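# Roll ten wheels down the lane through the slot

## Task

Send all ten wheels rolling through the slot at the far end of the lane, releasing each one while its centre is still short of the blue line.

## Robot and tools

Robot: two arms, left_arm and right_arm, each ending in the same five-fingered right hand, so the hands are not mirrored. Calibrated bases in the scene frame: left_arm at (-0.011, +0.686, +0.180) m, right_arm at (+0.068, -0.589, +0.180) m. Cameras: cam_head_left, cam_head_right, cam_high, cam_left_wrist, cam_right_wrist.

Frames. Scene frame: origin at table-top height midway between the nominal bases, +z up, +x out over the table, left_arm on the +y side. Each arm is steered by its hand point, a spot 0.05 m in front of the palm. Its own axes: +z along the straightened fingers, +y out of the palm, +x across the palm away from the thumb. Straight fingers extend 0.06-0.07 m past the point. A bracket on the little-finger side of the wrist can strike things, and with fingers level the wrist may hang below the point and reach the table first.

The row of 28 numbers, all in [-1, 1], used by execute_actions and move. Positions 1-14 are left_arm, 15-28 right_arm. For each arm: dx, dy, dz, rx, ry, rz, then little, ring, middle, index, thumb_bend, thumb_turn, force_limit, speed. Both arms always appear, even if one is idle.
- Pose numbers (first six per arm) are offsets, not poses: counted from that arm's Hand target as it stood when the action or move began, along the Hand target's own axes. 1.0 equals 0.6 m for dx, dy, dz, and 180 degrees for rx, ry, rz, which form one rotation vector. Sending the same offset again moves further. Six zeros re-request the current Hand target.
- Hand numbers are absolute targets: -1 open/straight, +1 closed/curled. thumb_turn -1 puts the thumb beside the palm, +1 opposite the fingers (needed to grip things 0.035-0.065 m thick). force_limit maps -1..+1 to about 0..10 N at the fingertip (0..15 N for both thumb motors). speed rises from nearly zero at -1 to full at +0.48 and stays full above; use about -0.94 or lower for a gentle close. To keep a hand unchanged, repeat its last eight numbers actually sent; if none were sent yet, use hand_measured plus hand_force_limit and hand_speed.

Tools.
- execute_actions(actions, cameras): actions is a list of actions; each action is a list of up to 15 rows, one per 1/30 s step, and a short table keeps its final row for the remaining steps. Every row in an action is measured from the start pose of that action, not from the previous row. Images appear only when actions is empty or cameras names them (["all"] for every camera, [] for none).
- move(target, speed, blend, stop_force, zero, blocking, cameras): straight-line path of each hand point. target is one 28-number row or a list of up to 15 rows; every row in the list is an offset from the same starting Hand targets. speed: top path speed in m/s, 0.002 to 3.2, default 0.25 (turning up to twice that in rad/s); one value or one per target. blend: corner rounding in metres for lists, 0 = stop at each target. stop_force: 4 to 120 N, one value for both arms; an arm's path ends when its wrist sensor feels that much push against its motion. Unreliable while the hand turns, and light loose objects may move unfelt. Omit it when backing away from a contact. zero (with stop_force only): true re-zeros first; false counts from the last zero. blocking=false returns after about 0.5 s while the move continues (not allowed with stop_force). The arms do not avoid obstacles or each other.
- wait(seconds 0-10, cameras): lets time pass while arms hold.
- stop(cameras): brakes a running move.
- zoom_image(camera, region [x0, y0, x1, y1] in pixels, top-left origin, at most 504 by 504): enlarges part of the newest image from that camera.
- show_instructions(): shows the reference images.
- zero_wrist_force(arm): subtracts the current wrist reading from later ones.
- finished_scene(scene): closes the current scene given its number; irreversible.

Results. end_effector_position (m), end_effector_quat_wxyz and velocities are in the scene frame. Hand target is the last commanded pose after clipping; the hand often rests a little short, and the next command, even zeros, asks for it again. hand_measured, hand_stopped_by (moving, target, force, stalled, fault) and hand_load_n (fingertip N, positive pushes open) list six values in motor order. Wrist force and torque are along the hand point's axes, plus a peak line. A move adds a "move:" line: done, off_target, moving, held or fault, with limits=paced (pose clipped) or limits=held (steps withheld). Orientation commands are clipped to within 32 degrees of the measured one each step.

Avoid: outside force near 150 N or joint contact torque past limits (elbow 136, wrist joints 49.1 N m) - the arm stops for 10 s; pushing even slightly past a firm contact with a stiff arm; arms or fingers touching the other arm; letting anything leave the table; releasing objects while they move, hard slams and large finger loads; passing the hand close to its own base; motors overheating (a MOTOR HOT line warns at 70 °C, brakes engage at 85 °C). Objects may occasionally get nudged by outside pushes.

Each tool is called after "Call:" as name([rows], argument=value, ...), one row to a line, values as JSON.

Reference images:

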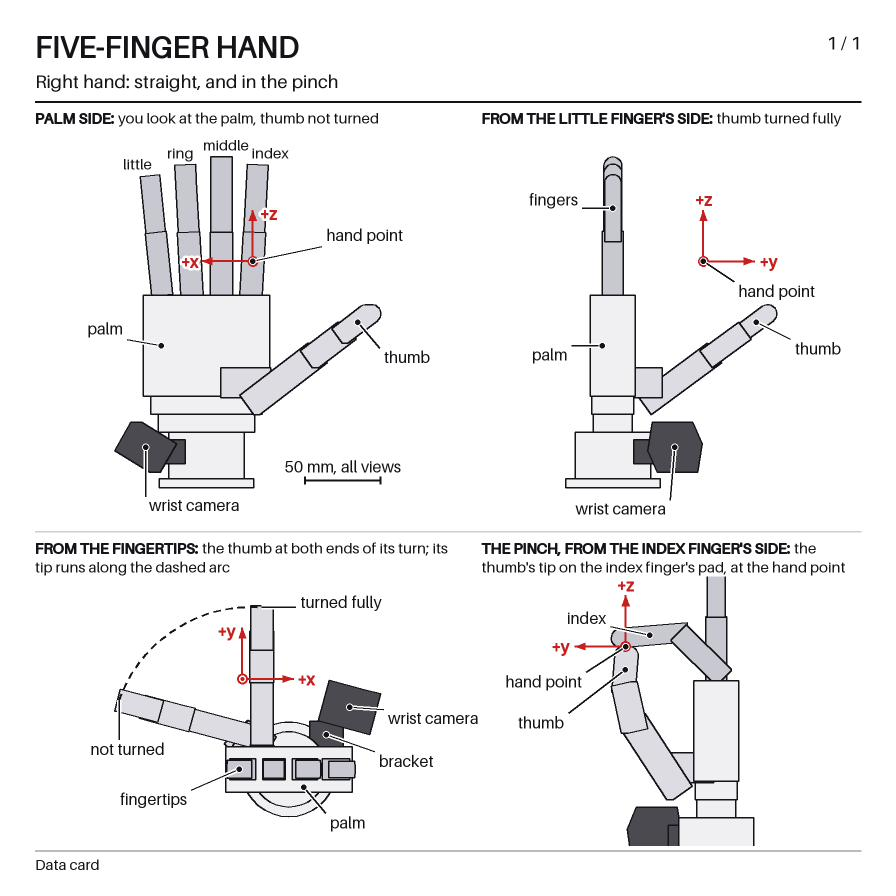

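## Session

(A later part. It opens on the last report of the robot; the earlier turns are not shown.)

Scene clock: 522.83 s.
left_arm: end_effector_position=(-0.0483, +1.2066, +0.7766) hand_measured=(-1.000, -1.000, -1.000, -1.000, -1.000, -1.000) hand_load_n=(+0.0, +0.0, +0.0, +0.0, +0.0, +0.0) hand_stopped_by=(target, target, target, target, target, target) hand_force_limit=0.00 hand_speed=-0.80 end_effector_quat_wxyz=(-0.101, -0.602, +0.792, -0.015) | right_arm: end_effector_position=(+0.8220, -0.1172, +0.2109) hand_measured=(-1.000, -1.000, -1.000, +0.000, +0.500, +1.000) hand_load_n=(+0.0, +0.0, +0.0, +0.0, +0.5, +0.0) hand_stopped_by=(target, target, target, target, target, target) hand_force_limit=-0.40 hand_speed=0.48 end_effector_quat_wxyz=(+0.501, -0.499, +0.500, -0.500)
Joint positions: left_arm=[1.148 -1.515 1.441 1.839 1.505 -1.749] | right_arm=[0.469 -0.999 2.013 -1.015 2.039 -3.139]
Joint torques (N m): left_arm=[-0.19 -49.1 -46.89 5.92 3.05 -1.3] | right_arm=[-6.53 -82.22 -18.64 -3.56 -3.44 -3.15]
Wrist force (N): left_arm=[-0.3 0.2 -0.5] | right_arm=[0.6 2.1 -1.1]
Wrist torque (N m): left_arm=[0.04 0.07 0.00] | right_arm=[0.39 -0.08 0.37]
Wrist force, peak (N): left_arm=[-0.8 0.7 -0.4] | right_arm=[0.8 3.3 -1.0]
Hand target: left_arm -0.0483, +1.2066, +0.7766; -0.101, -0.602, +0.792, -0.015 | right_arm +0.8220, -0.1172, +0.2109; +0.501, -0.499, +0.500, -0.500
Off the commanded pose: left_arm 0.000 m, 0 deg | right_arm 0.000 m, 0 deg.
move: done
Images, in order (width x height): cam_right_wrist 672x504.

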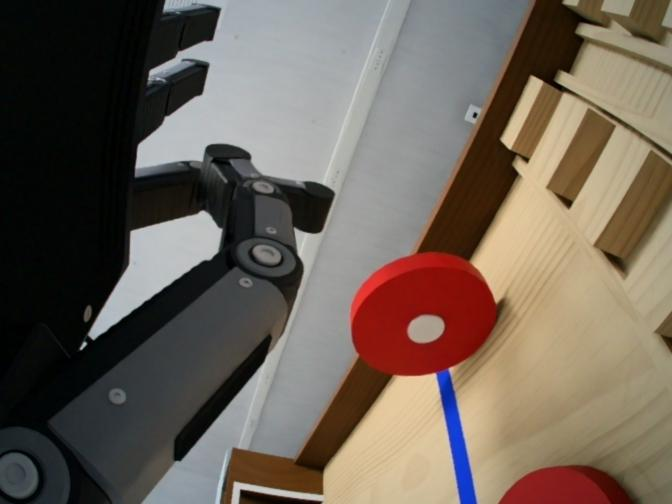

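Call:
move(target=[0,0,0,0,0,0,-1,-1,-1,-1,-1,-1,0,-0.8,0,0.098,0.0025,0,0,0,-1,-1,-1,0,0.5,1,-0.4,0.48], speed=0.25, cameras=["cam_right_wrist"])

Call:
execute_actions([
  [[0,0,0,0,0,0,-1,-1,-1,-1,-1,-1,0,-0.8,-0.00055,0,0,0,0,0,-1,-1,-1,0,0.5,1,-0.4,0.48],[0,0,0,0,0,0,-1,-1,-1,-1,-1,-1,0,-0.8,-0.0022,0,0,0,0,0,-1,-1,-1,0,0.5,1,-0.4,0.48],[0,0,0,0,0,0,-1,-1,-1,-1,-1,-1,0,-0.8,-0.005,0,0,0,0,0,-1,-1,-1,0,0.5,1,-0.4,0.48],[0,0,0,0,0,0,-1,-1,-1,-1,-1,-1,0,-0.8,-0.0089,0,0,0,0,0,-1,-1,-1,0,0.5,1,-0.4,0.48],[0,0,0,0,0,0,-1,-1,-1,-1,-1,-1,0,-0.8,-0.0148,0,0,0,0,0,-1,-1,-1,0,0.5,1,-0.4,0.48],[0,0,0,0,0,0,-1,-1,-1,-1,-1,-1,0,-0.8,-0.02475,0,0,0,0,0,-1,-1,-1,0,0.5,1,-0.4,0.48],[0,0,0,0,0,0,-1,-1,-1,-1,-1,-1,0,-0.8,-0.0387,0,0,0,0,0,-1,-1,-1,0,0.5,1,-0.4,0.48],[0,0,0,0,0,0,-1,-1,-1,-1,-1,-1,0,-0.8,-0.0567,0,0,0,0,0,-1,-1,-1,0,0.5,1,-0.4,0.48],[0,0,0,0,0,0,-1,-1,-1,-1,-1,-1,0,-0.8,-0.0747,0,0,0,0,0,-1,-1,-1,0,0.5,1,-0.4,0.48],[0,0,0,0,0,0,-1,-1,-1,-1,-1,-1,0,-0.8,-0.08865,0,0,0,0,0,-1,-1,-1,0,0.5,1,-0.4,0.48],[0,0,0,0,0,0,-1,-1,-1,-1,-1,-1,0,-0.8,-0.0985,0,0,0,0,0,-1,-1,-1,0,0.5,1,-0.4,0.48],[0,0,0,0,0,0,-1,-1,-1,-1,-1,-1,0,-0.8,-0.1043,0,0,0,0,0,-1,-1,-1,0,0.5,1,-0.4,0.48],[0,0,0,0,0,0,-1,-1,-1,-1,-1,-1,0,-0.8,-0.106,0,0,0,0,0,-1,-1,-1,0,0.5,1,-0.4,0.48],[0,0,0,0,0,0,-1,-1,-1,-1,-1,-1,0,-0.8,-0.106,0,0,0,0,0,-1,-1,-1,0,0.5,1,-0.4,0.48],[0,0,0,0,0,0,-1,-1,-1,-1,-1,-1,0,-0.8,-0.106,0,0,0,0,0,-1,-1,-1,0,0.5,1,-0.4,0.48]],
])

Call:
wait(seconds=0.7, cameras=["cam_head_left", "cam_right_wrist", "cam_high"])

Scene clock: 525.27 s.
left_arm: end_effector_position=(-0.0483, +1.2066, +0.7766) hand_measured=(-1.000, -1.000, -1.000, -1.000, -1.000, -1.000) hand_load_n=(+0.0, +0.0, +0.0, +0.0, -0.5, +0.0) hand_stopped_by=(target, target, target, target, target, target) hand_force_limit=0.00 hand_speed=-0.80 end_effector_quat_wxyz=(-0.101, -0.602, +0.792, -0.015) | right_arm: end_effector_position=(+0.8236, -0.1170, +0.1522) hand_measured=(-1.000, -1.000, -1.000, +0.000, +0.500, +1.000) hand_load_n=(+0.0, +0.0, +0.0, -0.5, +0.0, +0.0) hand_stopped_by=(target, target, target, target, target, target) hand_force_limit=-0.40 hand_speed=0.48 end_effector_quat_wxyz=(+0.501, -0.499, +0.500, -0.499)
Joint positions: left_arm=[1.148 -1.515 1.441 1.839 1.505 -1.749] | right_arm=[0.468 -0.905 2.01 -1.106 2.038 -3.139]
Joint torques (N m): left_arm=[-2.1 -47.85 -45.75 6.21 3.01 -1.65] | right_arm=[-7.59 -60.4 -25.12 -4.78 -2.83 -2.8]
Wrist force (N): left_arm=[-0.5 0.2 0.1] | right_arm=[0.5 1.9 -0.9]
Wrist torque (N m): left_arm=[0.01 0.08 -0.01] | right_arm=[0.35 -0.08 0.33]
Wrist force, peak (N): left_arm=[0.1 0.9 -0.5] | right_arm=[0.6 3.1 -1.2]
Hand target: left_arm -0.0483, +1.2066, +0.7766; -0.101, -0.602, +0.792, -0.015 | right_arm +0.8236, -0.1170, +0.1521; +0.501, -0.499, +0.500, -0.500
Off the commanded pose: left_arm 0.000 m, 0 deg | right_arm 0.000 m, 0 deg.
move: done
Images, in order (width x height): cam_right_wrist 672x504.

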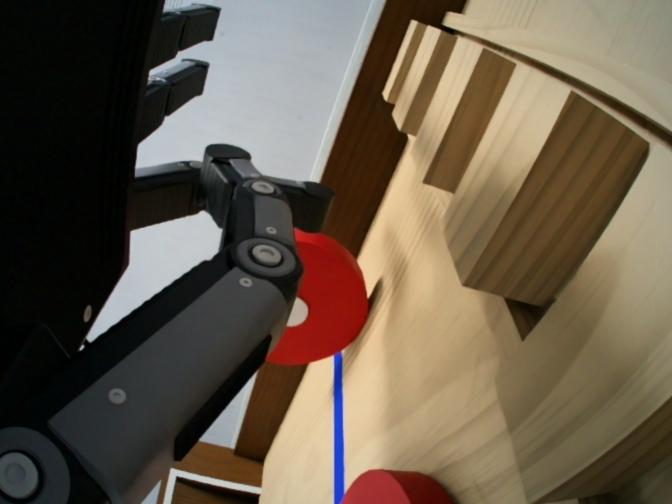

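Scene clock: 526.17 s.
left_arm: end_effector_position=(-0.0483, +1.2066, +0.7766) hand_measured=(-1.000, -1.000, -1.000, -1.000, -1.000, -1.000) hand_load_n=(+0.0, +0.0, +0.0, +0.0, +0.0, +0.0) hand_stopped_by=(target, target, target, target, target, target) hand_force_limit=0.00 hand_speed=-0.80 end_effector_quat_wxyz=(-0.101, -0.602, +0.792, -0.015) | right_arm: end_effector_position=(+0.8233, -0.0536, +0.1524) hand_measured=(-1.000, -1.000, -1.000, +0.000, +0.500, +1.000) hand_load_n=(+0.0, +0.0, +0.0, +0.0, +0.5, +0.0) hand_stopped_by=(target, target, target, target, target, target) hand_force_limit=-0.40 hand_speed=0.48 end_effector_quat_wxyz=(+0.501, -0.499, +0.500, -0.499)
Joint positions: left_arm=[1.148 -1.515 1.441 1.839 1.505 -1.749] | right_arm=[0.552 -0.867 1.918 -1.052 2.122 -3.139]
Joint torques (N m): left_arm=[-0.69 -46.87 -45.72 5.98 2.84 -1.41] | right_arm=[11.71 -68.83 -31.1 -0.7 3.29 0.45]
Wrist force (N): left_arm=[-0.1 0.2 0.0] | right_arm=[0.6 2.6 -0.9]
Wrist torque (N m): left_arm=[0.01 0.03 0.00] | right_arm=[0.45 -0.09 0.53]
Wrist force, peak (N): left_arm=[-0.5 0.3 -0.7] | right_arm=[2.2 2.4 -1.0]
Hand target: left_arm -0.0483, +1.2066, +0.7766; -0.101, -0.602, +0.792, -0.015 | right_arm +0.8236, -0.0534, +0.1523; +0.501, -0.499, +0.500, -0.500
Off the commanded pose: left_arm 0.000 m, 0 deg | right_arm 0.000 m, 0 deg.
Step readings (end_effector_position of left_arm | right_arm):
0: (-0.0483, +1.2066, +0.7766) | (+0.8236, -0.1170, +0.1522)
1: (-0.0483, +1.2066, +0.7766) | (+0.8236, -0.1170, +0.1522)
2: (-0.0483, +1.2066, +0.7766) | (+0.8236, -0.1170, +0.1522)
4: (-0.0483, +1.2066, +0.7766) | (+0.8237, -0.1161, +0.1522)
8: (-0.0483, +1.2066, +0.7766) | (+0.8235, -0.1081, +0.1521)
15: (-0.0483, +1.2066, +0.7766) | (+0.8226, -0.0626, +0.1526)

Scene clock: 526.87 s.
left_arm: end_effector_position=(-0.0483, +1.2066, +0.7766) hand_measured=(-1.000, -1.000, -1.000, -1.000, -1.000, -1.000) hand_load_n=(+0.0, -0.5, +0.0, +0.0, +0.0, +0.5) hand_stopped_by=(target, target, target, target, target, target) hand_force_limit=0.00 hand_speed=-0.80 end_effector_quat_wxyz=(-0.101, -0.602, +0.792, -0.015) | right_arm: end_effector_position=(+0.8233, -0.0535, +0.1524) hand_measured=(-1.000, -1.000, -1.000, +0.000, +0.500, +1.000) hand_load_n=(+0.0, +0.0, -0.5, +0.0, +0.5, +0.0) hand_stopped_by=(target, target, target, target, target, target) hand_force_limit=-0.40 hand_speed=0.48 end_effector_quat_wxyz=(+0.501, -0.499, +0.500, -0.499)
Joint positions: left_arm=[1.148 -1.515 1.441 1.839 1.505 -1.749] | right_arm=[0.552 -0.867 1.918 -1.052 2.122 -3.139]
Joint torques (N m): left_arm=[-2.19 -46.52 -46.28 6.17 2.75 -1.52] | right_arm=[12.71 -69.86 -29.94 0.21 3.44 0.93]
Wrist force (N): left_arm=[0.0 -0.2 -0.3] | right_arm=[0.5 2.4 -0.9]
Wrist torque (N m): left_arm=[-0.02 0.03 0.00] | right_arm=[0.42 -0.07 0.52]
Wrist force, peak (N): left_arm=[-0.4 0.5 -0.7] | right_arm=[0.8 2.6 -1.2]
Hand target: left_arm -0.0483, +1.2066, +0.7766; -0.101, -0.602, +0.792, -0.015 | right_arm +0.8236, -0.0534, +0.1523; +0.501, -0.499, +0.500, -0.500
Off the commanded pose: left_arm 0.000 m, 0 deg | right_arm 0.000 m, 0 deg.
wait: 0.70 s; at rest by 0.17 s
Images, in order (width x height): cam_head_left 896x504, cam_high 896x504, cam_right_wrist 672x504.

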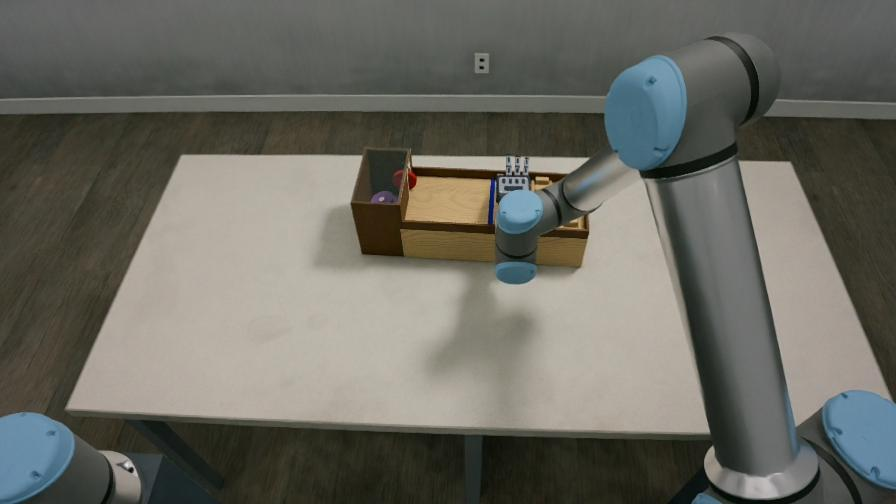

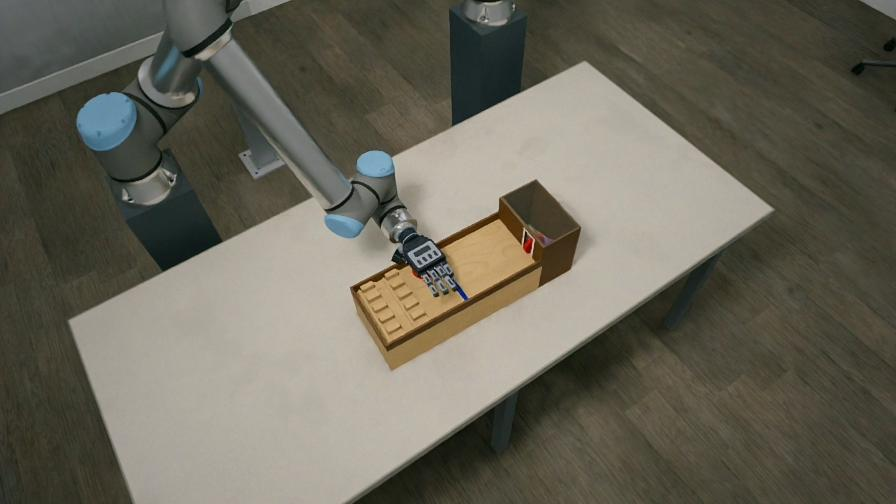

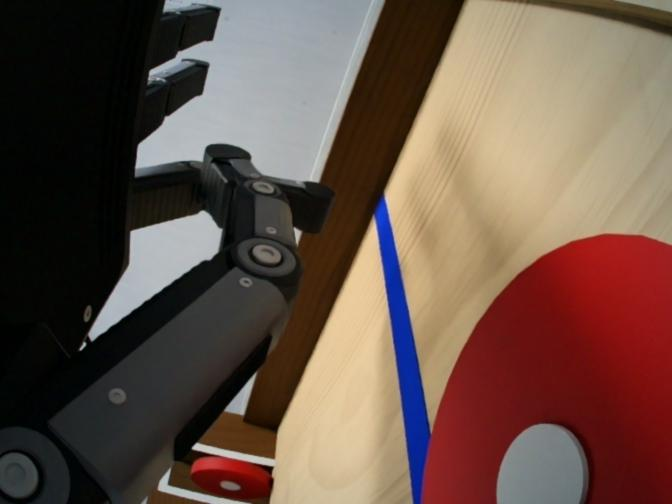

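Call:
wait(seconds=0.3, cameras=["cam_head_left", "cam_right_wrist", "cam_high"])

Call:
zoom_image(camera="cam_head_left", region=[340, 130, 500, 240])

Call:
zoom_image(camera="cam_high", region=[480, 170, 600, 290])

Scene clock: 527.43 s.
left_arm: end_effector_position=(-0.0483, +1.2066, +0.7766) hand_measured=(-1.000, -1.000, -1.000, -1.000, -1.000, -1.000) hand_load_n=(+0.0, +0.0, +0.0, +0.0, +0.0, -0.5) hand_stopped_by=(target, target, target, target, target, target) hand_force_limit=0.00 hand_speed=-0.80 end_effector_quat_wxyz=(-0.101, -0.602, +0.792, -0.015) | right_arm: end_effector_position=(+0.8233, -0.0535, +0.1524) hand_measured=(-1.000, -1.000, -1.000, +0.000, +0.500, +1.000) hand_load_n=(+0.0, +0.0, +0.0, +0.0, +0.0, +0.0) hand_stopped_by=(target, target, target, target, target, target) hand_force_limit=-0.40 hand_speed=0.48 end_effector_quat_wxyz=(+0.501, -0.499, +0.500, -0.499)
Joint positions: left_arm=[1.148 -1.515 1.441 1.839 1.505 -1.749] | right_arm=[0.552 -0.867 1.918 -1.052 2.122 -3.139]
Joint torques (N m): left_arm=[-1.38 -47.17 -46.09 5.66 2.84 -1.39] | right_arm=[11.38 -68.74 -28.79 0.52 3.81 1.32]
Wrist force (N): left_arm=[-0.1 0.0 0.0] | right_arm=[0.8 2.8 -0.8]
Wrist torque (N m): left_arm=[0.00 0.02 0.01] | right_arm=[0.47 -0.12 0.54]
Wrist force, peak (N): left_arm=[-0.6 0.9 0.0] | right_arm=[0.8 2.8 -0.8]
Hand target: left_arm -0.0483, +1.2066, +0.7766; -0.101, -0.602, +0.792, -0.015 | right_arm +0.8236, -0.0534, +0.1523; +0.501, -0.499, +0.500, -0.500
Off the commanded pose: left_arm 0.000 m, 0 deg | right_arm 0.000 m, 0 deg.
wait: 0.30 s; at rest from the start
Images, in order (width x height): cam_head_left 896x504, cam_high 896x504, cam_right_wrist 672x504.

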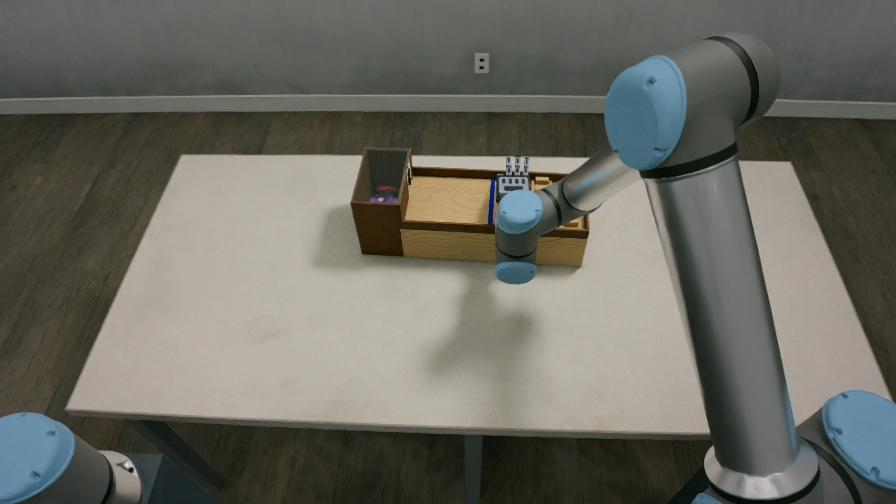

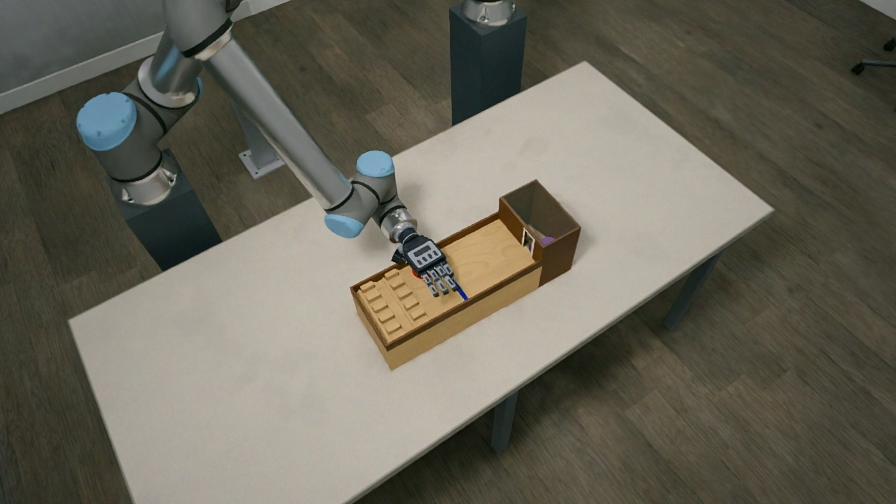

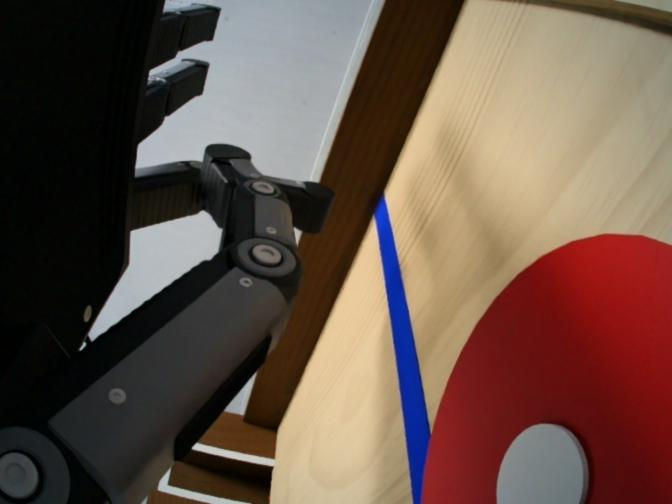

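Scaled by 3.150.

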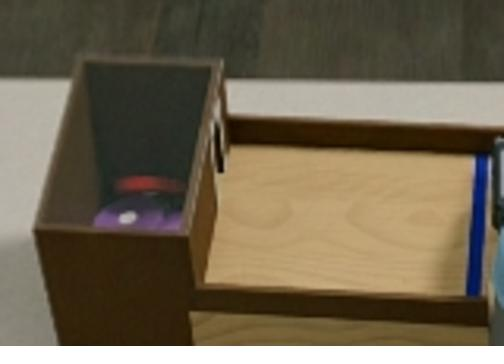

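Scaled by 4.200.

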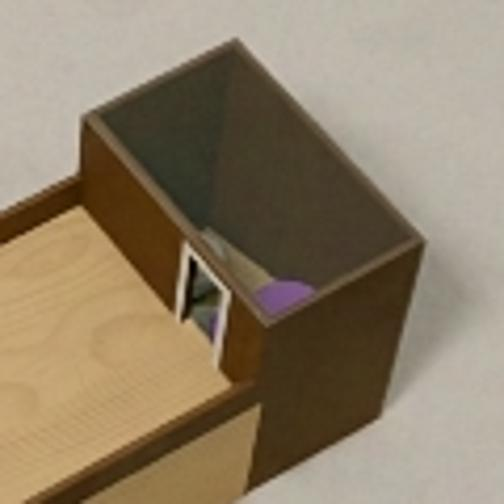

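Call:
move([
  [0,0,0,0,0,0,-1,-1,-1,-1,-1,-1,0,-0.8,0,-0.163,0,0,0,0,-1,-1,-1,0,0.5,1,-0.4,0.48],
  [0,0,0,0,0,0,-1,-1,-1,-1,-1,-1,0,-0.8,0.0633,-0.0795,-0.1637,-0.1778,-0.3486,-0.1133,-1,-1,-0.75,-0.75,-0.5,1,-0.4,0.3],
], speed=[0.3,0.4], blend=[0.02,0], cameras=["cam_right_wrist"])

Scene clock: 533.00 s.
left_arm: end_effector_position=(-0.0483, +1.2066, +0.7766) hand_measured=(-1.000, -1.000, -1.000, -1.000, -1.000, -1.000) hand_load_n=(+0.0, +0.0, +0.0, +0.0, +0.0, +0.0) hand_stopped_by=(target, target, target, target, target, target) hand_force_limit=0.00 hand_speed=-0.80 end_effector_quat_wxyz=(-0.101, -0.602, +0.792, -0.015) | right_arm: end_effector_position=(+0.7253, -0.0915, +0.1998) hand_measured=(-1.000, -1.000, -0.750, -0.750, -0.500, +1.000) hand_load_n=(+0.0, +0.0, +0.0, -0.5, +0.0, +0.0) hand_stopped_by=(target, target, target, target, target, target) hand_force_limit=-0.40 hand_speed=0.30 end_effector_quat_wxyz=(-0.445, +0.869, -0.193, +0.098)
Joint positions: left_arm=[1.148 -1.515 1.441 1.839 1.505 -1.749] | right_arm=[0.229 -0.986 1.735 0.115 0.879 -3.783]
Joint torques (N m): left_arm=[-0.37 -47.08 -46.79 5.92 3.29 -1.46] | right_arm=[9.78 -65.75 -34.5 3.15 -3.98 -2.92]
Wrist force (N): left_arm=[-0.1 0.3 -0.3] | right_arm=[0.6 1.7 -0.3]
Wrist torque (N m): left_arm=[0.06 0.02 0.02] | right_arm=[0.27 -0.09 0.50]
Wrist force, peak (N): left_arm=[-0.1 0.1 -1.1] | right_arm=[0.7 4.3 -1.3]
Hand target: left_arm -0.0483, +1.2066, +0.7766; -0.101, -0.602, +0.792, -0.015 | right_arm +0.7253, -0.0915, +0.1998; -0.445, +0.869, -0.193, +0.098
Off the commanded pose: left_arm 0.000 m, 0 deg | right_arm 0.000 m, 0 deg.
move: done
Images, in order (width x height): cam_right_wrist 672x504.

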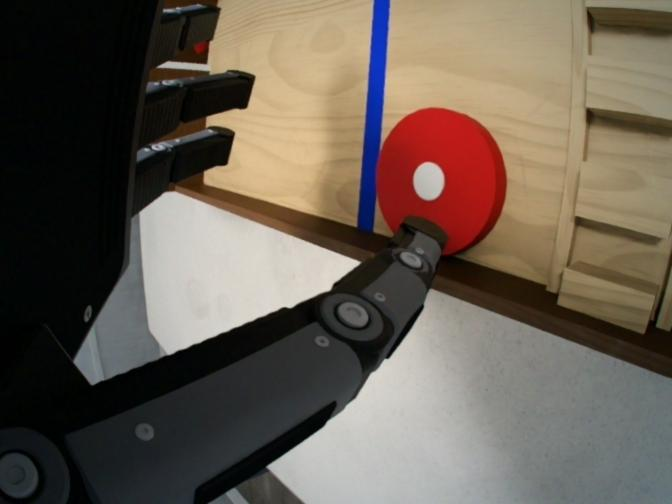

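Call:
move([
  [0,0,0,0,0,0,-1,-1,-1,-1,-1,-1,0,-0.8,0.0047,0.079,0.0474,0,0,0,-1,-1,-0.75,-0.75,-0.5,1,-0.4,0.3],
  [0,0,0,0,0,0,-1,-1,-1,-1,-1,-1,0,-0.8,0.0047,0.0987,0.0593,0,0,0,-1,-1,-0.75,-0.75,-0.5,1,-0.4,0.3],
], speed=[0.12,0.012], stop_force=4, cameras=["cam_right_wrist"])

Scene clock: 536.53 s.
left_arm: end_effector_position=(-0.0483, +1.2066, +0.7766) hand_measured=(-1.000, -1.000, -1.000, -1.000, -1.000, -1.000) hand_load_n=(+0.0, +0.0, +0.0, +0.0, +0.0, +0.0) hand_stopped_by=(target, target, target, target, target, target) hand_force_limit=0.00 hand_speed=-0.80 end_effector_quat_wxyz=(-0.101, -0.602, +0.792, -0.015) | right_arm: end_effector_position=(+0.7254, -0.0979, +0.1316) hand_measured=(-1.000, -1.000, -0.750, -0.750, -0.498, +1.000) hand_load_n=(+0.0, +0.0, +0.0, +0.0, -5.5, +0.5) hand_stopped_by=(target, target, target, target, target, target) hand_force_limit=-0.40 hand_speed=0.30 end_effector_quat_wxyz=(-0.445, +0.869, -0.193, +0.098)
Joint positions: left_arm=[1.148 -1.515 1.441 1.839 1.505 -1.749] | right_arm=[0.22 -0.908 1.758 0.02 0.873 -3.792]
Joint torques (N m): left_arm=[-2.6 -47.61 -45.87 5.71 2.81 -1.52] | right_arm=[2.51 -84.22 -27.7 3.48 2.03 -1.1]
Wrist force (N): left_arm=[-0.2 0.5 -0.5] | right_arm=[-1.3 -4.0 -2.4]
Wrist torque (N m): left_arm=[0.09 0.05 0.01] | right_arm=[0.18 0.02 0.41]
Wrist force, peak (N): left_arm=[0.3 0.5 -1.0] | right_arm=[-1.2 -6.9 -5.5]
Hand target: left_arm -0.0483, +1.2066, +0.7766; -0.101, -0.602, +0.792, -0.015 | right_arm +0.7254, -0.0979, +0.1316; -0.445, +0.869, -0.193, +0.098 (not the last commanded pose)
Off the commanded pose: left_arm 0.000 m, 0 deg | right_arm 0.001 m, 0 deg.
move: contact (right_arm); path passed 1 of 2 targets
Images, in order (width x height): cam_right_wrist 672x504.

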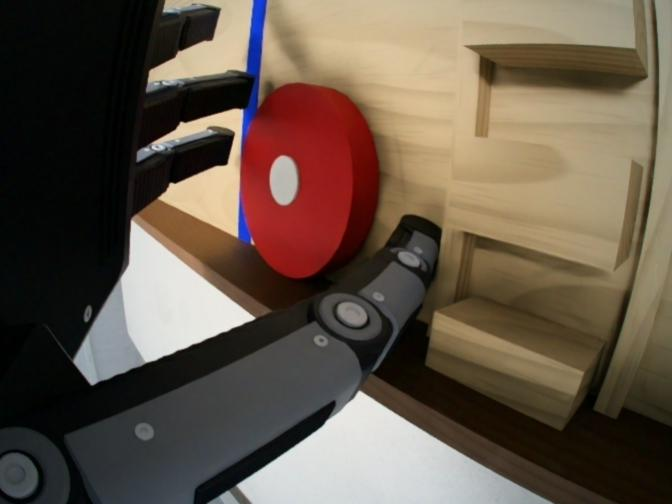

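Call:
move(target=[0,0,0,0,0,0,-1,-1,-1,-1,-1,-1,0,-0.8,0,-0.0013,-0.001,0,0,0,-1,-1,-0.75,-0.75,-0.4,1,-0.4,0], speed=0.05)

Call:
move(target=[0,0,0,0,0,0,-1,-1,-1,-1,-1,-1,0,-0.8,0,0.0047,0.0034,0,0,0,-1,-1,-0.75,-0.75,-0.4,1,-0.4,0], speed=0.008, stop_force=4)

Call:
move(target=[0,0,0,0,0,0,-1,-1,-1,-1,-1,-1,0,-0.8,0,0,0,0,0,0,-1,-1,-0.3,-0.3,-0.25,1,-0.4,-0.9], cameras=["cam_right_wrist"])

Scene clock: 537.73 s.
left_arm: end_effector_position=(-0.0483, +1.2066, +0.7766) hand_measured=(-1.000, -1.000, -1.000, -1.000, -1.000, -1.000) hand_load_n=(+0.0, +0.0, +0.0, +0.0, +0.0, +0.0) hand_stopped_by=(target, target, target, target, target, target) hand_force_limit=0.00 hand_speed=-0.80 end_effector_quat_wxyz=(-0.101, -0.602, +0.792, -0.015) | right_arm: end_effector_position=(+0.7254, -0.0979, +0.1326) hand_measured=(-1.000, -1.000, -0.750, -0.750, -0.400, +1.000) hand_load_n=(+0.0, +0.0, +0.0, +0.0, +0.0, +0.0) hand_stopped_by=(target, target, target, target, target, target) hand_force_limit=-0.40 hand_speed=0.00 end_effector_quat_wxyz=(-0.445, +0.869, -0.193, +0.098)
Joint positions: left_arm=[1.148 -1.515 1.441 1.839 1.505 -1.749] | right_arm=[0.22 -0.909 1.758 0.021 0.873 -3.792]
Joint torques (N m): left_arm=[-0.97 -47.83 -46.37 6.29 2.84 -1.55] | right_arm=[-7.39 -91.56 -32.01 2.96 1.77 -1.67]
Wrist force (N): left_arm=[-0.5 0.6 -0.7] | right_arm=[0.3 2.1 -0.3]
Wrist torque (N m): left_arm=[0.11 0.11 0.00] | right_arm=[0.33 -0.06 0.49]
Wrist force, peak (N): left_arm=[-0.5 0.6 -0.7] | right_arm=[-0.8 -4.3 -2.6]
Hand target: left_arm -0.0483, +1.2066, +0.7766; -0.101, -0.602, +0.792, -0.015 | right_arm +0.7254, -0.0979, +0.1326; -0.445, +0.869, -0.193, +0.098
Off the commanded pose: left_arm 0.000 m, 0 deg | right_arm 0.000 m, 0 deg.
move: done

Scene clock: 539.33 s.
left_arm: end_effector_position=(-0.0483, +1.2066, +0.7766) hand_measured=(-1.000, -1.000, -1.000, -1.000, -1.000, -1.000) hand_load_n=(+0.0, +0.0, +0.0, +0.0, +0.0, +0.0) hand_stopped_by=(target, target, target, target, target, target) hand_force_limit=0.00 hand_speed=-0.80 end_effector_quat_wxyz=(-0.101, -0.602, +0.792, -0.015) | right_arm: end_effector_position=(+0.7254, -0.0979, +0.1295) hand_measured=(-1.000, -1.000, -0.750, -0.750, -0.400, +1.000) hand_load_n=(+0.0, +0.0, +0.0, +0.0, -0.5, +0.0) hand_stopped_by=(target, target, target, target, target, target) hand_force_limit=-0.40 hand_speed=0.00 end_effector_quat_wxyz=(-0.445, +0.869, -0.193, +0.098)
Joint positions: left_arm=[1.148 -1.515 1.441 1.839 1.505 -1.749] | right_arm=[0.22 -0.905 1.758 0.017 0.873 -3.792]
Joint torques (N m): left_arm=[-1.96 -47.03 -46.27 5.77 2.57 -1.51] | right_arm=[-0.09 -87.47 -25.94 2.7 0.67 -2.58]
Wrist force (N): left_arm=[-0.4 0.6 -0.7] | right_arm=[-0.1 -1.6 -5.8]
Wrist torque (N m): left_arm=[0.12 0.09 0.01] | right_arm=[0.19 0.03 0.45]
Wrist force, peak (N): left_arm=[-0.4 0.6 -0.7] | right_arm=[-0.2 -3.1 -6.8]
Hand target: left_arm -0.0483, +1.2066, +0.7766; -0.101, -0.602, +0.792, -0.015 | right_arm +0.7254, -0.0979, +0.1296; -0.445, +0.869, -0.193, +0.098
Off the commanded pose: left_arm 0.000 m, 0 deg | right_arm 0.000 m, 0 deg.
move: contact (right_arm)

Scene clock: 540.20 s.
left_arm: end_effector_position=(-0.0483, +1.2066, +0.7766) hand_measured=(-1.000, -1.000, -1.000, -1.000, -1.000, -1.000) hand_load_n=(+0.0, +0.0, +0.0, +0.0, +0.0, +0.0) hand_stopped_by=(target, target, target, target, target, target) hand_force_limit=0.00 hand_speed=-0.80 end_effector_quat_wxyz=(-0.101, -0.602, +0.792, -0.015) | right_arm: end_effector_position=(+0.7254, -0.0979, +0.1296) hand_measured=(-1.000, -1.000, -0.668, -0.584, -0.312, +1.000) hand_load_n=(+0.0, +0.0, +6.5, +4.5, +4.5, -0.5) hand_stopped_by=(target, target, force, force, force, target) hand_force_limit=-0.40 hand_speed=-0.90 end_effector_quat_wxyz=(-0.445, +0.869, -0.193, +0.098)
Joint positions: left_arm=[1.148 -1.515 1.441 1.839 1.505 -1.749] | right_arm=[0.22 -0.905 1.758 0.017 0.873 -3.792]
Joint torques (N m): left_arm=[-0.88 -48.52 -46.38 5.95 3.02 -1.47] | right_arm=[-1.55 -86.61 -27.9 1.53 0.12 -2.78]
Wrist force (N): left_arm=[-0.6 0.7 -0.6] | right_arm=[0.7 -3.4 -1.2]
Wrist torque (N m): left_arm=[0.13 0.12 -0.01] | right_arm=[0.64 -0.08 0.40]
Wrist force, peak (N): left_arm=[-0.6 0.7 -0.6] | right_arm=[0.1 -1.9 -5.7]
Hand target: left_arm -0.0483, +1.2066, +0.7766; -0.101, -0.602, +0.792, -0.015 | right_arm +0.7254, -0.0979, +0.1296; -0.445, +0.869, -0.193, +0.098
Off the commanded pose: left_arm 0.000 m, 0 deg | right_arm 0.000 m, 0 deg.
move: done
Images, in order (width x height): cam_right_wrist 672x504.

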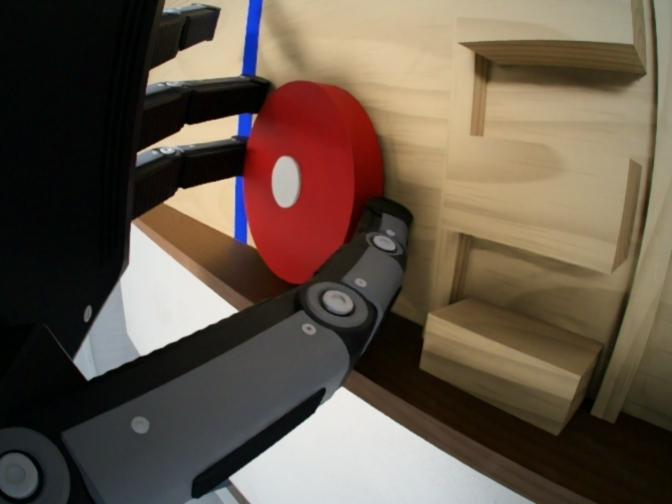

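Call:
move([
  [0,0,0,0,0,0,-1,-1,-1,-1,-1,-1,0,-0.8,0,-0.1348,-0.098,0,0,0,-1,-1,-0.3,-0.3,-0.25,1,-0.4,-0.9],
  [0,0,0,0,0,0,-1,-1,-1,-1,-1,-1,0,-0.8,0.1847,-0.2167,-0.0148,-0.0698,0.2355,-0.4428,-1,-1,-0.3,-0.3,-0.25,1,-0.4,-0.9],
], speed=[0.12,0.3], blend=[0.02,0], cameras=["cam_right_wrist"])

Scene clock: 544.80 s.
left_arm: end_effector_position=(-0.0483, +1.2066, +0.7766) hand_measured=(-1.000, -1.000, -1.000, -1.000, -1.000, -1.000) hand_load_n=(+0.0, +0.0, +0.0, +0.0, +0.0, +0.0) hand_stopped_by=(target, target, target, target, target, target) hand_force_limit=0.00 hand_speed=-0.80 end_effector_quat_wxyz=(-0.101, -0.602, +0.792, -0.015) | right_arm: end_effector_position=(+0.8550, -0.0823, +0.2402) hand_measured=(-1.000, -1.000, -0.668, -0.584, -0.312, +1.000) hand_load_n=(+0.0, +0.0, +0.0, +3.0, +3.5, +0.0) hand_stopped_by=(target, target, force, force, force, target) hand_force_limit=-0.40 hand_speed=-0.90 end_effector_quat_wxyz=(-0.100, +0.740, +0.251, +0.616)
Joint positions: left_arm=[1.148 -1.515 1.441 1.839 1.505 -1.749] | right_arm=[0.443 -0.999 1.878 -0.656 1.527 -4.888]
Joint torques (N m): left_arm=[-0.64 -48.02 -46.4 5.91 2.94 -1.62] | right_arm=[-8.93 -66.08 -22.79 -3.46 -2.89 -3]
Wrist force (N): left_arm=[0.1 0.0 -0.6] | right_arm=[-0.8 0.3 -1.4]
Wrist torque (N m): left_arm=[0.03 0.01 0.02] | right_arm=[0.14 0.09 0.41]
Wrist force, peak (N): left_arm=[0.4 -0.1 -1.2] | right_arm=[0.8 -3.6 -1.4]
Hand target: left_arm -0.0483, +1.2066, +0.7766; -0.101, -0.602, +0.792, -0.015 | right_arm +0.8550, -0.0823, +0.2401; -0.100, +0.740, +0.251, +0.616
Off the commanded pose: left_arm 0.000 m, 0 deg | right_arm 0.000 m, 0 deg.
move: done
Images, in order (width x height): cam_right_wrist 672x504.

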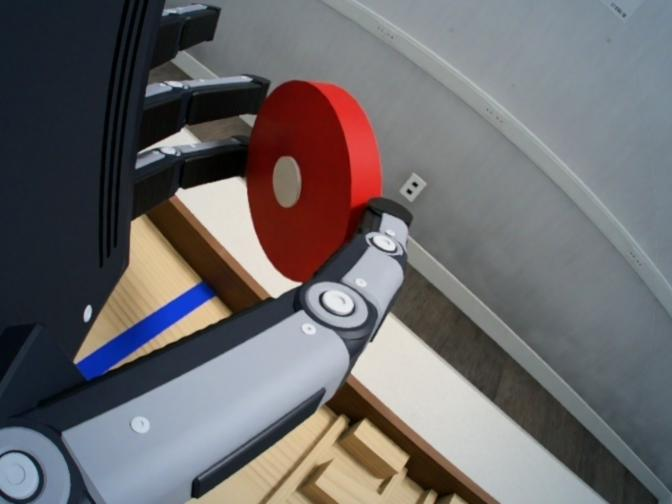

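Call:
move([
  [0,0,0,0,0,0,-1,-1,-1,-1,-1,-1,0,-0.8,-0.1282,-0.0217,0.0297,0,0,0,-1,-1,-0.3,-0.3,-0.25,1,-0.4,-0.9],
  [0,0,0,0,0,0,-1,-1,-1,-1,-1,-1,0,-0.8,-0.1483,-0.025,0.0344,0,0,0,-1,-1,-0.3,-0.3,-0.25,1,-0.4,-0.9],
], speed=[0.12,0.012], stop_force=4, cameras=["cam_right_wrist"])

Scene clock: 547.87 s.
left_arm: end_effector_position=(-0.0483, +1.2066, +0.7766) hand_measured=(-1.000, -1.000, -1.000, -1.000, -1.000, -1.000) hand_load_n=(+0.0, +0.0, +0.0, -0.5, +0.0, +0.0) hand_stopped_by=(target, target, target, target, target, target) hand_force_limit=0.00 hand_speed=-0.80 end_effector_quat_wxyz=(-0.101, -0.602, +0.792, -0.015) | right_arm: end_effector_position=(+0.8552, -0.0821, +0.1476) hand_measured=(-1.000, -1.000, -0.668, -0.584, -0.310, +1.000) hand_load_n=(+0.0, +0.0, +0.0, +0.0, +0.0, +0.0) hand_stopped_by=(target, target, force, force, force, target) hand_force_limit=-0.40 hand_speed=-0.90 end_effector_quat_wxyz=(-0.100, +0.740, +0.251, +0.616)
Joint positions: left_arm=[1.148 -1.515 1.441 1.839 1.505 -1.749] | right_arm=[0.443 -0.87 1.885 -0.793 1.527 -4.888]
Joint torques (N m): left_arm=[-0.58 -48.99 -45.26 5.93 2.96 -1.54] | right_arm=[6.45 -66.34 -29.54 -3.32 1.15 -0.33]
Wrist force (N): left_arm=[-0.2 0.3 -0.6] | right_arm=[-0.6 0.3 -1.4]
Wrist torque (N m): left_arm=[0.06 0.06 0.00] | right_arm=[0.14 0.08 0.41]
Wrist force, peak (N): left_arm=[0.5 -0.1 -0.9] | right_arm=[1.0 1.2 -2.4]
Hand target: left_arm -0.0483, +1.2066, +0.7766; -0.101, -0.602, +0.792, -0.015 | right_arm +0.8552, -0.0821, +0.1476; -0.100, +0.740, +0.251, +0.616
Off the commanded pose: left_arm 0.000 m, 0 deg | right_arm 0.000 m, 0 deg.
move: done
Images, in order (width x height): cam_right_wrist 672x504.

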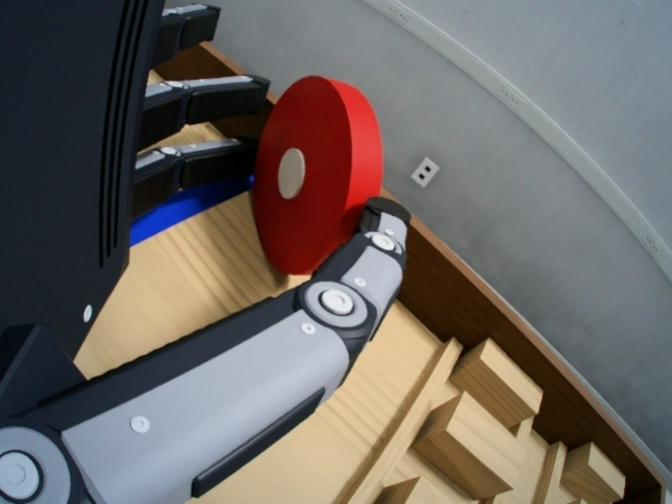

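Call:
move(target=[0,0,0,0,0,0,-1,-1,-1,-1,-1,-1,0,-0.8,0,0,0,0,0,0,-1,-1,-0.75,-0.65,-0.48,1,-0.4,-0.75], cameras=["cam_right_wrist", "cam_high"])

Scene clock: 548.97 s.
left_arm: end_effector_position=(-0.0483, +1.2066, +0.7766) hand_measured=(-1.000, -1.000, -1.000, -1.000, -1.000, -1.000) hand_load_n=(+0.0, +0.0, +0.0, +0.0, -0.5, +0.0) hand_stopped_by=(target, target, target, target, target, target) hand_force_limit=0.00 hand_speed=-0.80 end_effector_quat_wxyz=(-0.101, -0.602, +0.792, -0.015) | right_arm: end_effector_position=(+0.8552, -0.0821, +0.1476) hand_measured=(-1.000, -1.000, -0.750, -0.650, -0.480, +1.000) hand_load_n=(+0.0, +0.0, -0.5, +0.0, +0.0, +0.0) hand_stopped_by=(target, target, target, target, target, target) hand_force_limit=-0.40 hand_speed=-0.75 end_effector_quat_wxyz=(-0.100, +0.740, +0.251, +0.616)
Joint positions: left_arm=[1.148 -1.515 1.441 1.839 1.505 -1.749] | right_arm=[0.443 -0.87 1.885 -0.793 1.527 -4.888]
Joint torques (N m): left_arm=[0.15 -47.65 -46.61 5.91 2.91 -1.59] | right_arm=[1.89 -65.94 -29.75 -3.53 -1.57 -0.52]
Wrist force (N): left_arm=[0.2 -0.2 -0.2] | right_arm=[-0.7 0.5 -1.2]
Wrist torque (N m): left_arm=[-0.03 -0.01 0.02] | right_arm=[0.16 0.09 0.40]
Wrist force, peak (N): left_arm=[-0.4 0.4 -0.9] | right_arm=[-0.8 0.7 -1.7]
Hand target: left_arm -0.0483, +1.2066, +0.7766; -0.101, -0.602, +0.792, -0.015 | right_arm +0.8552, -0.0821, +0.1476; -0.100, +0.740, +0.251, +0.616
Off the commanded pose: left_arm 0.000 m, 0 deg | right_arm 0.000 m, 0 deg.
move: done
Images, in order (width x height): cam_high 896x504, cam_right_wrist 672x504.

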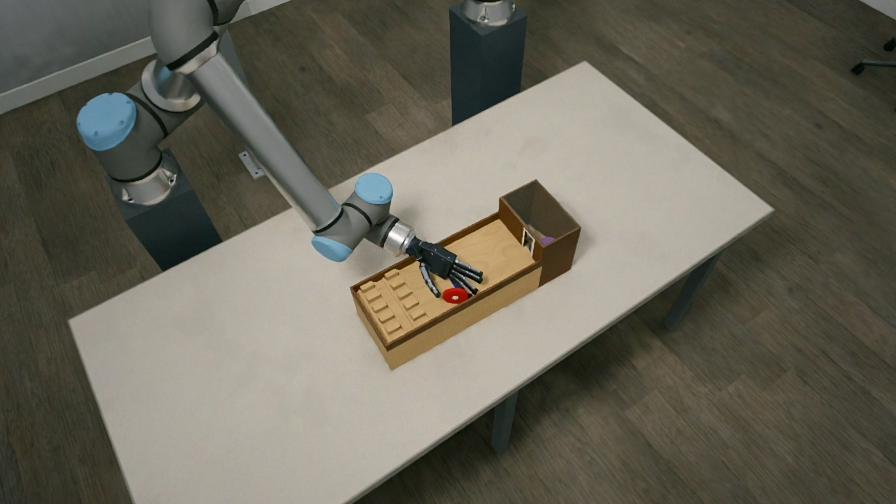

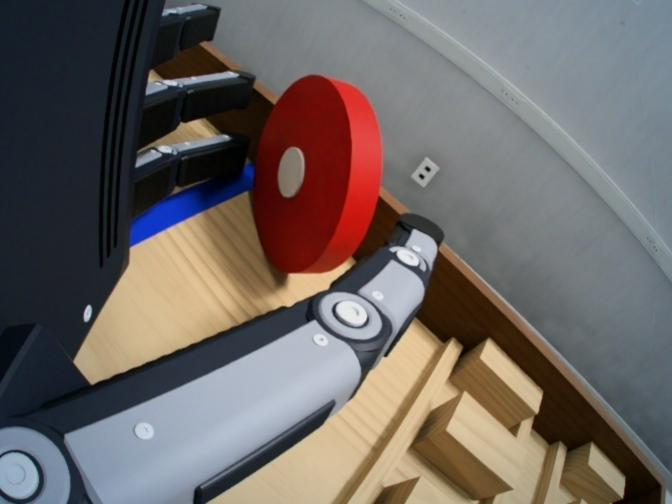

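Call:
move([
  [0,0,0,0,0,0,-1,-1,-1,-1,-1,-1,0,-0.8,0.024,-0.0432,-0.0397,0,0,0,-1,-1,-0.75,-0.65,-0.48,1,-0.4,-0.75],
  [0,0,0,0,0,0,-1,-1,-1,-1,-1,-1,0,-0.8,0.1963,-0.0307,-0.0843,0,0,0,-1,-1,-0.75,-0.65,-0.48,1,-0.4,-0.75],
], speed=[0.06,0.25], blend=[0.005,0], cameras=["cam_high"])

Call:
move([
  [0,0,0,0,0,0,-1,-1,-1,-1,-1,-1,0,-0.8,-0.0148,0.0837,-0.0033,-0.2071,0.2748,0.5395,-1,-1,-0.75,-0.65,-0.48,1,-0.4,-0.75],
  [0,0,0,0,0,0,-1,-1,-1,-1,-1,-1,0,-0.8,-0.0965,0.0698,0.0157,-0.2071,0.2748,0.5395,-1,-1,-0.08,-0.08,-0.17,1,-0.4,0.3],
], speed=[0.6,0.2], blend=[0.01,0], cameras=["cam_right_wrist", "cam_high"])

Scene clock: 551.53 s.
left_arm: end_effector_position=(-0.0483, +1.2066, +0.7766) hand_measured=(-1.000, -1.000, -1.000, -1.000, -1.000, -1.000) hand_load_n=(+0.0, +0.0, +0.5, +0.0, +0.0, +0.0) hand_stopped_by=(target, target, target, target, target, target) hand_force_limit=0.00 hand_speed=-0.80 end_effector_quat_wxyz=(-0.101, -0.602, +0.792, -0.015) | right_arm: end_effector_position=(+0.8160, -0.0603, +0.2689) hand_measured=(-1.000, -1.000, -0.750, -0.650, -0.480, +1.000) hand_load_n=(+0.0, +0.0, +0.0, +0.0, +0.0, +0.0) hand_stopped_by=(target, target, target, target, target, target) hand_force_limit=-0.40 hand_speed=-0.75 end_effector_quat_wxyz=(-0.100, +0.740, +0.251, +0.616)
Joint positions: left_arm=[1.148 -1.515 1.441 1.839 1.505 -1.749] | right_arm=[0.499 -1.053 1.901 -0.625 1.581 -4.875]
Joint torques (N m): left_arm=[-0.6 -47.19 -46.62 5.94 2.87 -1.58] | right_arm=[12.54 -85.3 -36.91 0.66 3.81 2.23]
Wrist force (N): left_arm=[-0.4 0.6 -0.2] | right_arm=[-0.6 0.7 -1.4]
Wrist torque (N m): left_arm=[0.08 0.07 0.01] | right_arm=[0.22 0.07 0.09]
Wrist force, peak (N): left_arm=[0.1 0.7 -0.6] | right_arm=[-2.4 0.3 -1.0]
Hand target: left_arm -0.0483, +1.2066, +0.7766; -0.101, -0.602, +0.792, -0.015 | right_arm +0.8160, -0.0603, +0.2691; -0.100, +0.740, +0.251, +0.616
Off the commanded pose: left_arm 0.000 m, 0 deg | right_arm 0.000 m, 0 deg.
move: done
Images, in order (width x height): cam_high 896x504.

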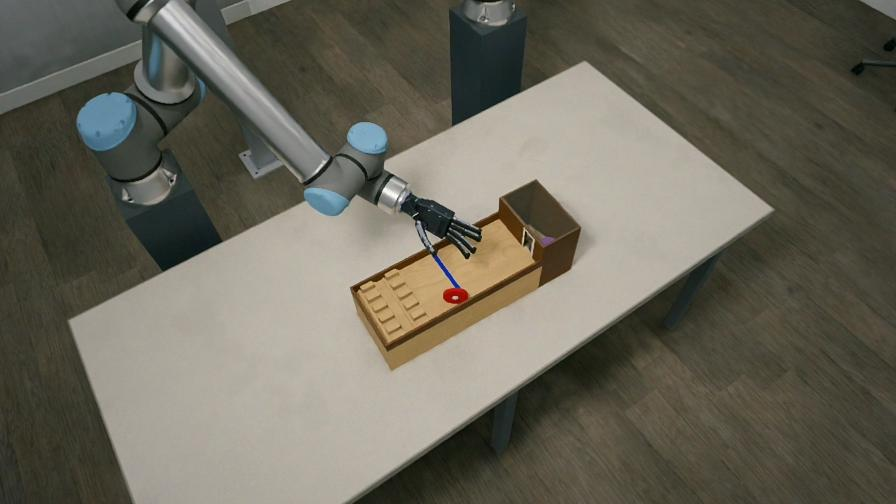

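Scene clock: 554.70 s.
left_arm: end_effector_position=(-0.0483, +1.2066, +0.7766) hand_measured=(-1.000, -1.000, -1.000, -1.000, -1.000, -1.000) hand_load_n=(+0.0, +0.0, +0.0, +0.0, +0.0, +0.0) hand_stopped_by=(target, target, target, target, target, target) hand_force_limit=0.00 hand_speed=-0.80 end_effector_quat_wxyz=(-0.101, -0.602, +0.792, -0.015) | right_arm: end_effector_position=(+0.8382, -0.1061, +0.2180) hand_measured=(-1.000, -1.000, -0.080, -0.080, -0.170, +1.000) hand_load_n=(+0.0, +0.0, +0.0, +0.0, +0.5, +0.0) hand_stopped_by=(target, target, target, target, target, target) hand_force_limit=-0.40 hand_speed=0.30 end_effector_quat_wxyz=(+0.381, -0.379, +0.597, -0.596)
Joint positions: left_arm=[1.148 -1.515 1.441 1.839 1.505 -1.749] | right_arm=[0.606 -0.895 1.776 -0.881 2.612 -3.138]
Joint torques (N m): left_arm=[-1.08 -46.18 -46.86 5.68 3.16 -1.51] | right_arm=[-6.88 -70.84 -32.14 -2.97 3.61 1.53]
Wrist force (N): left_arm=[-0.3 0.0 -0.1] | right_arm=[0.7 2.1 -0.8]
Wrist torque (N m): left_arm=[-0.01 0.06 -0.01] | right_arm=[0.38 -0.12 0.22]
Wrist force, peak (N): left_arm=[0.4 0.9 -0.5] | right_arm=[0.6 3.8 -0.8]
Hand target: left_arm -0.0483, +1.2066, +0.7766; -0.101, -0.602, +0.792, -0.015 | right_arm +0.8382, -0.1061, +0.2180; +0.381, -0.379, +0.597, -0.596
Off the commanded pose: left_arm 0.000 m, 0 deg | right_arm 0.000 m, 0 deg.
move: done
Images, in order (width x height): cam_high 896x504, cam_right_wrist 672x504.

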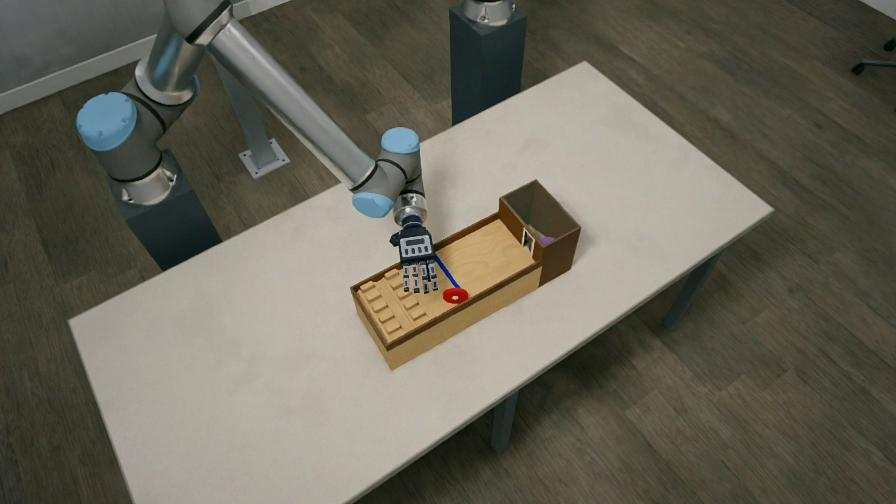

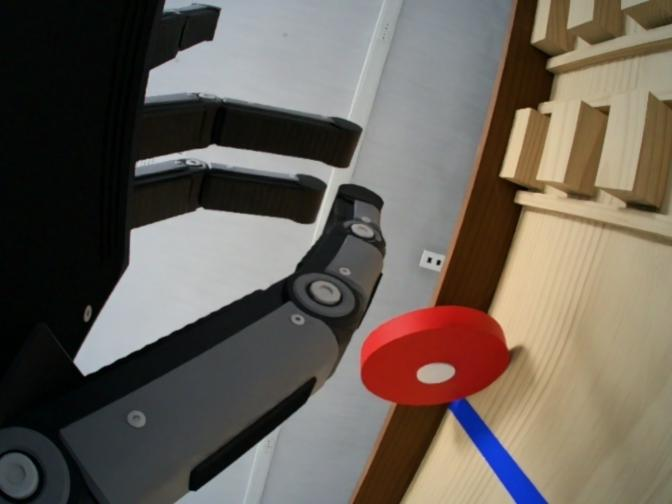

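Call:
move(target=[0,0,0,0,0,0,-1,-1,-1,-1,-1,-1,0,-0.8,-0.1013,-0.002,0.003,0,0,0,-1,-1,-0.08,-0.08,-0.17,1,-0.4,0.3], speed=0.25, cameras=["cam_right_wrist"])

Scene clock: 556.37 s.
left_arm: end_effector_position=(-0.0483, +1.2066, +0.7766) hand_measured=(-1.000, -1.000, -1.000, -1.000, -1.000, -1.000) hand_load_n=(+0.0, +0.0, +0.0, +0.0, -0.5, +0.0) hand_stopped_by=(target, target, target, target, target, target) hand_force_limit=0.00 hand_speed=-0.80 end_effector_quat_wxyz=(-0.101, -0.602, +0.792, -0.015) | right_arm: end_effector_position=(+0.8654, -0.0518, +0.2194) hand_measured=(-1.000, -1.000, -0.080, -0.080, -0.170, +1.000) hand_load_n=(+0.0, +0.0, +0.0, +0.0, +0.0, +0.0) hand_stopped_by=(target, target, target, target, target, target) hand_force_limit=-0.40 hand_speed=0.30 end_effector_quat_wxyz=(+0.381, -0.379, +0.597, -0.596)
Joint positions: left_arm=[1.148 -1.515 1.441 1.839 1.505 -1.749] | right_arm=[0.642 -0.831 1.641 -0.81 2.649 -3.138]
Joint torques (N m): left_arm=[-1.59 -47.31 -45.81 5.85 3.04 -1.35] | right_arm=[13.52 -76.45 -38.53 0.56 3.2 1.35]
Wrist force (N): left_arm=[-0.3 0.4 -0.7] | right_arm=[0.7 2.0 -0.9]
Wrist torque (N m): left_arm=[0.08 0.08 -0.01] | right_arm=[0.40 -0.12 0.21]
Wrist force, peak (N): left_arm=[-0.3 -0.5 -1.0] | right_arm=[1.9 2.4 -1.0]
Hand target: left_arm -0.0483, +1.2066, +0.7766; -0.101, -0.602, +0.792, -0.015 | right_arm +0.8655, -0.0518, +0.2195; +0.381, -0.379, +0.597, -0.596
Off the commanded pose: left_arm 0.000 m, 0 deg | right_arm 0.000 m, 0 deg.
move: done
Images, in order (width x height): cam_right_wrist 672x504.

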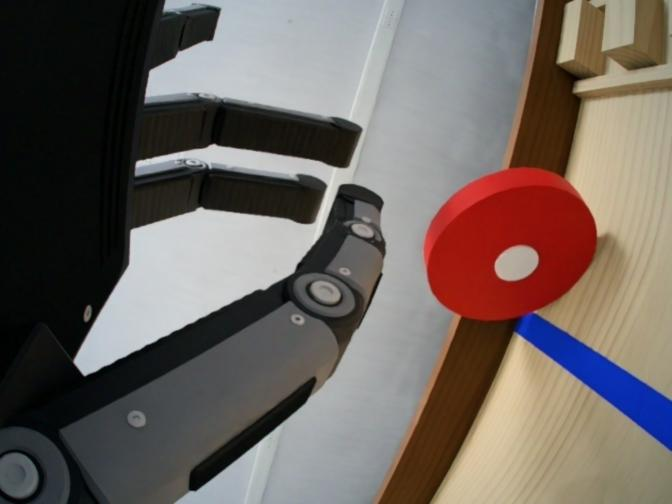

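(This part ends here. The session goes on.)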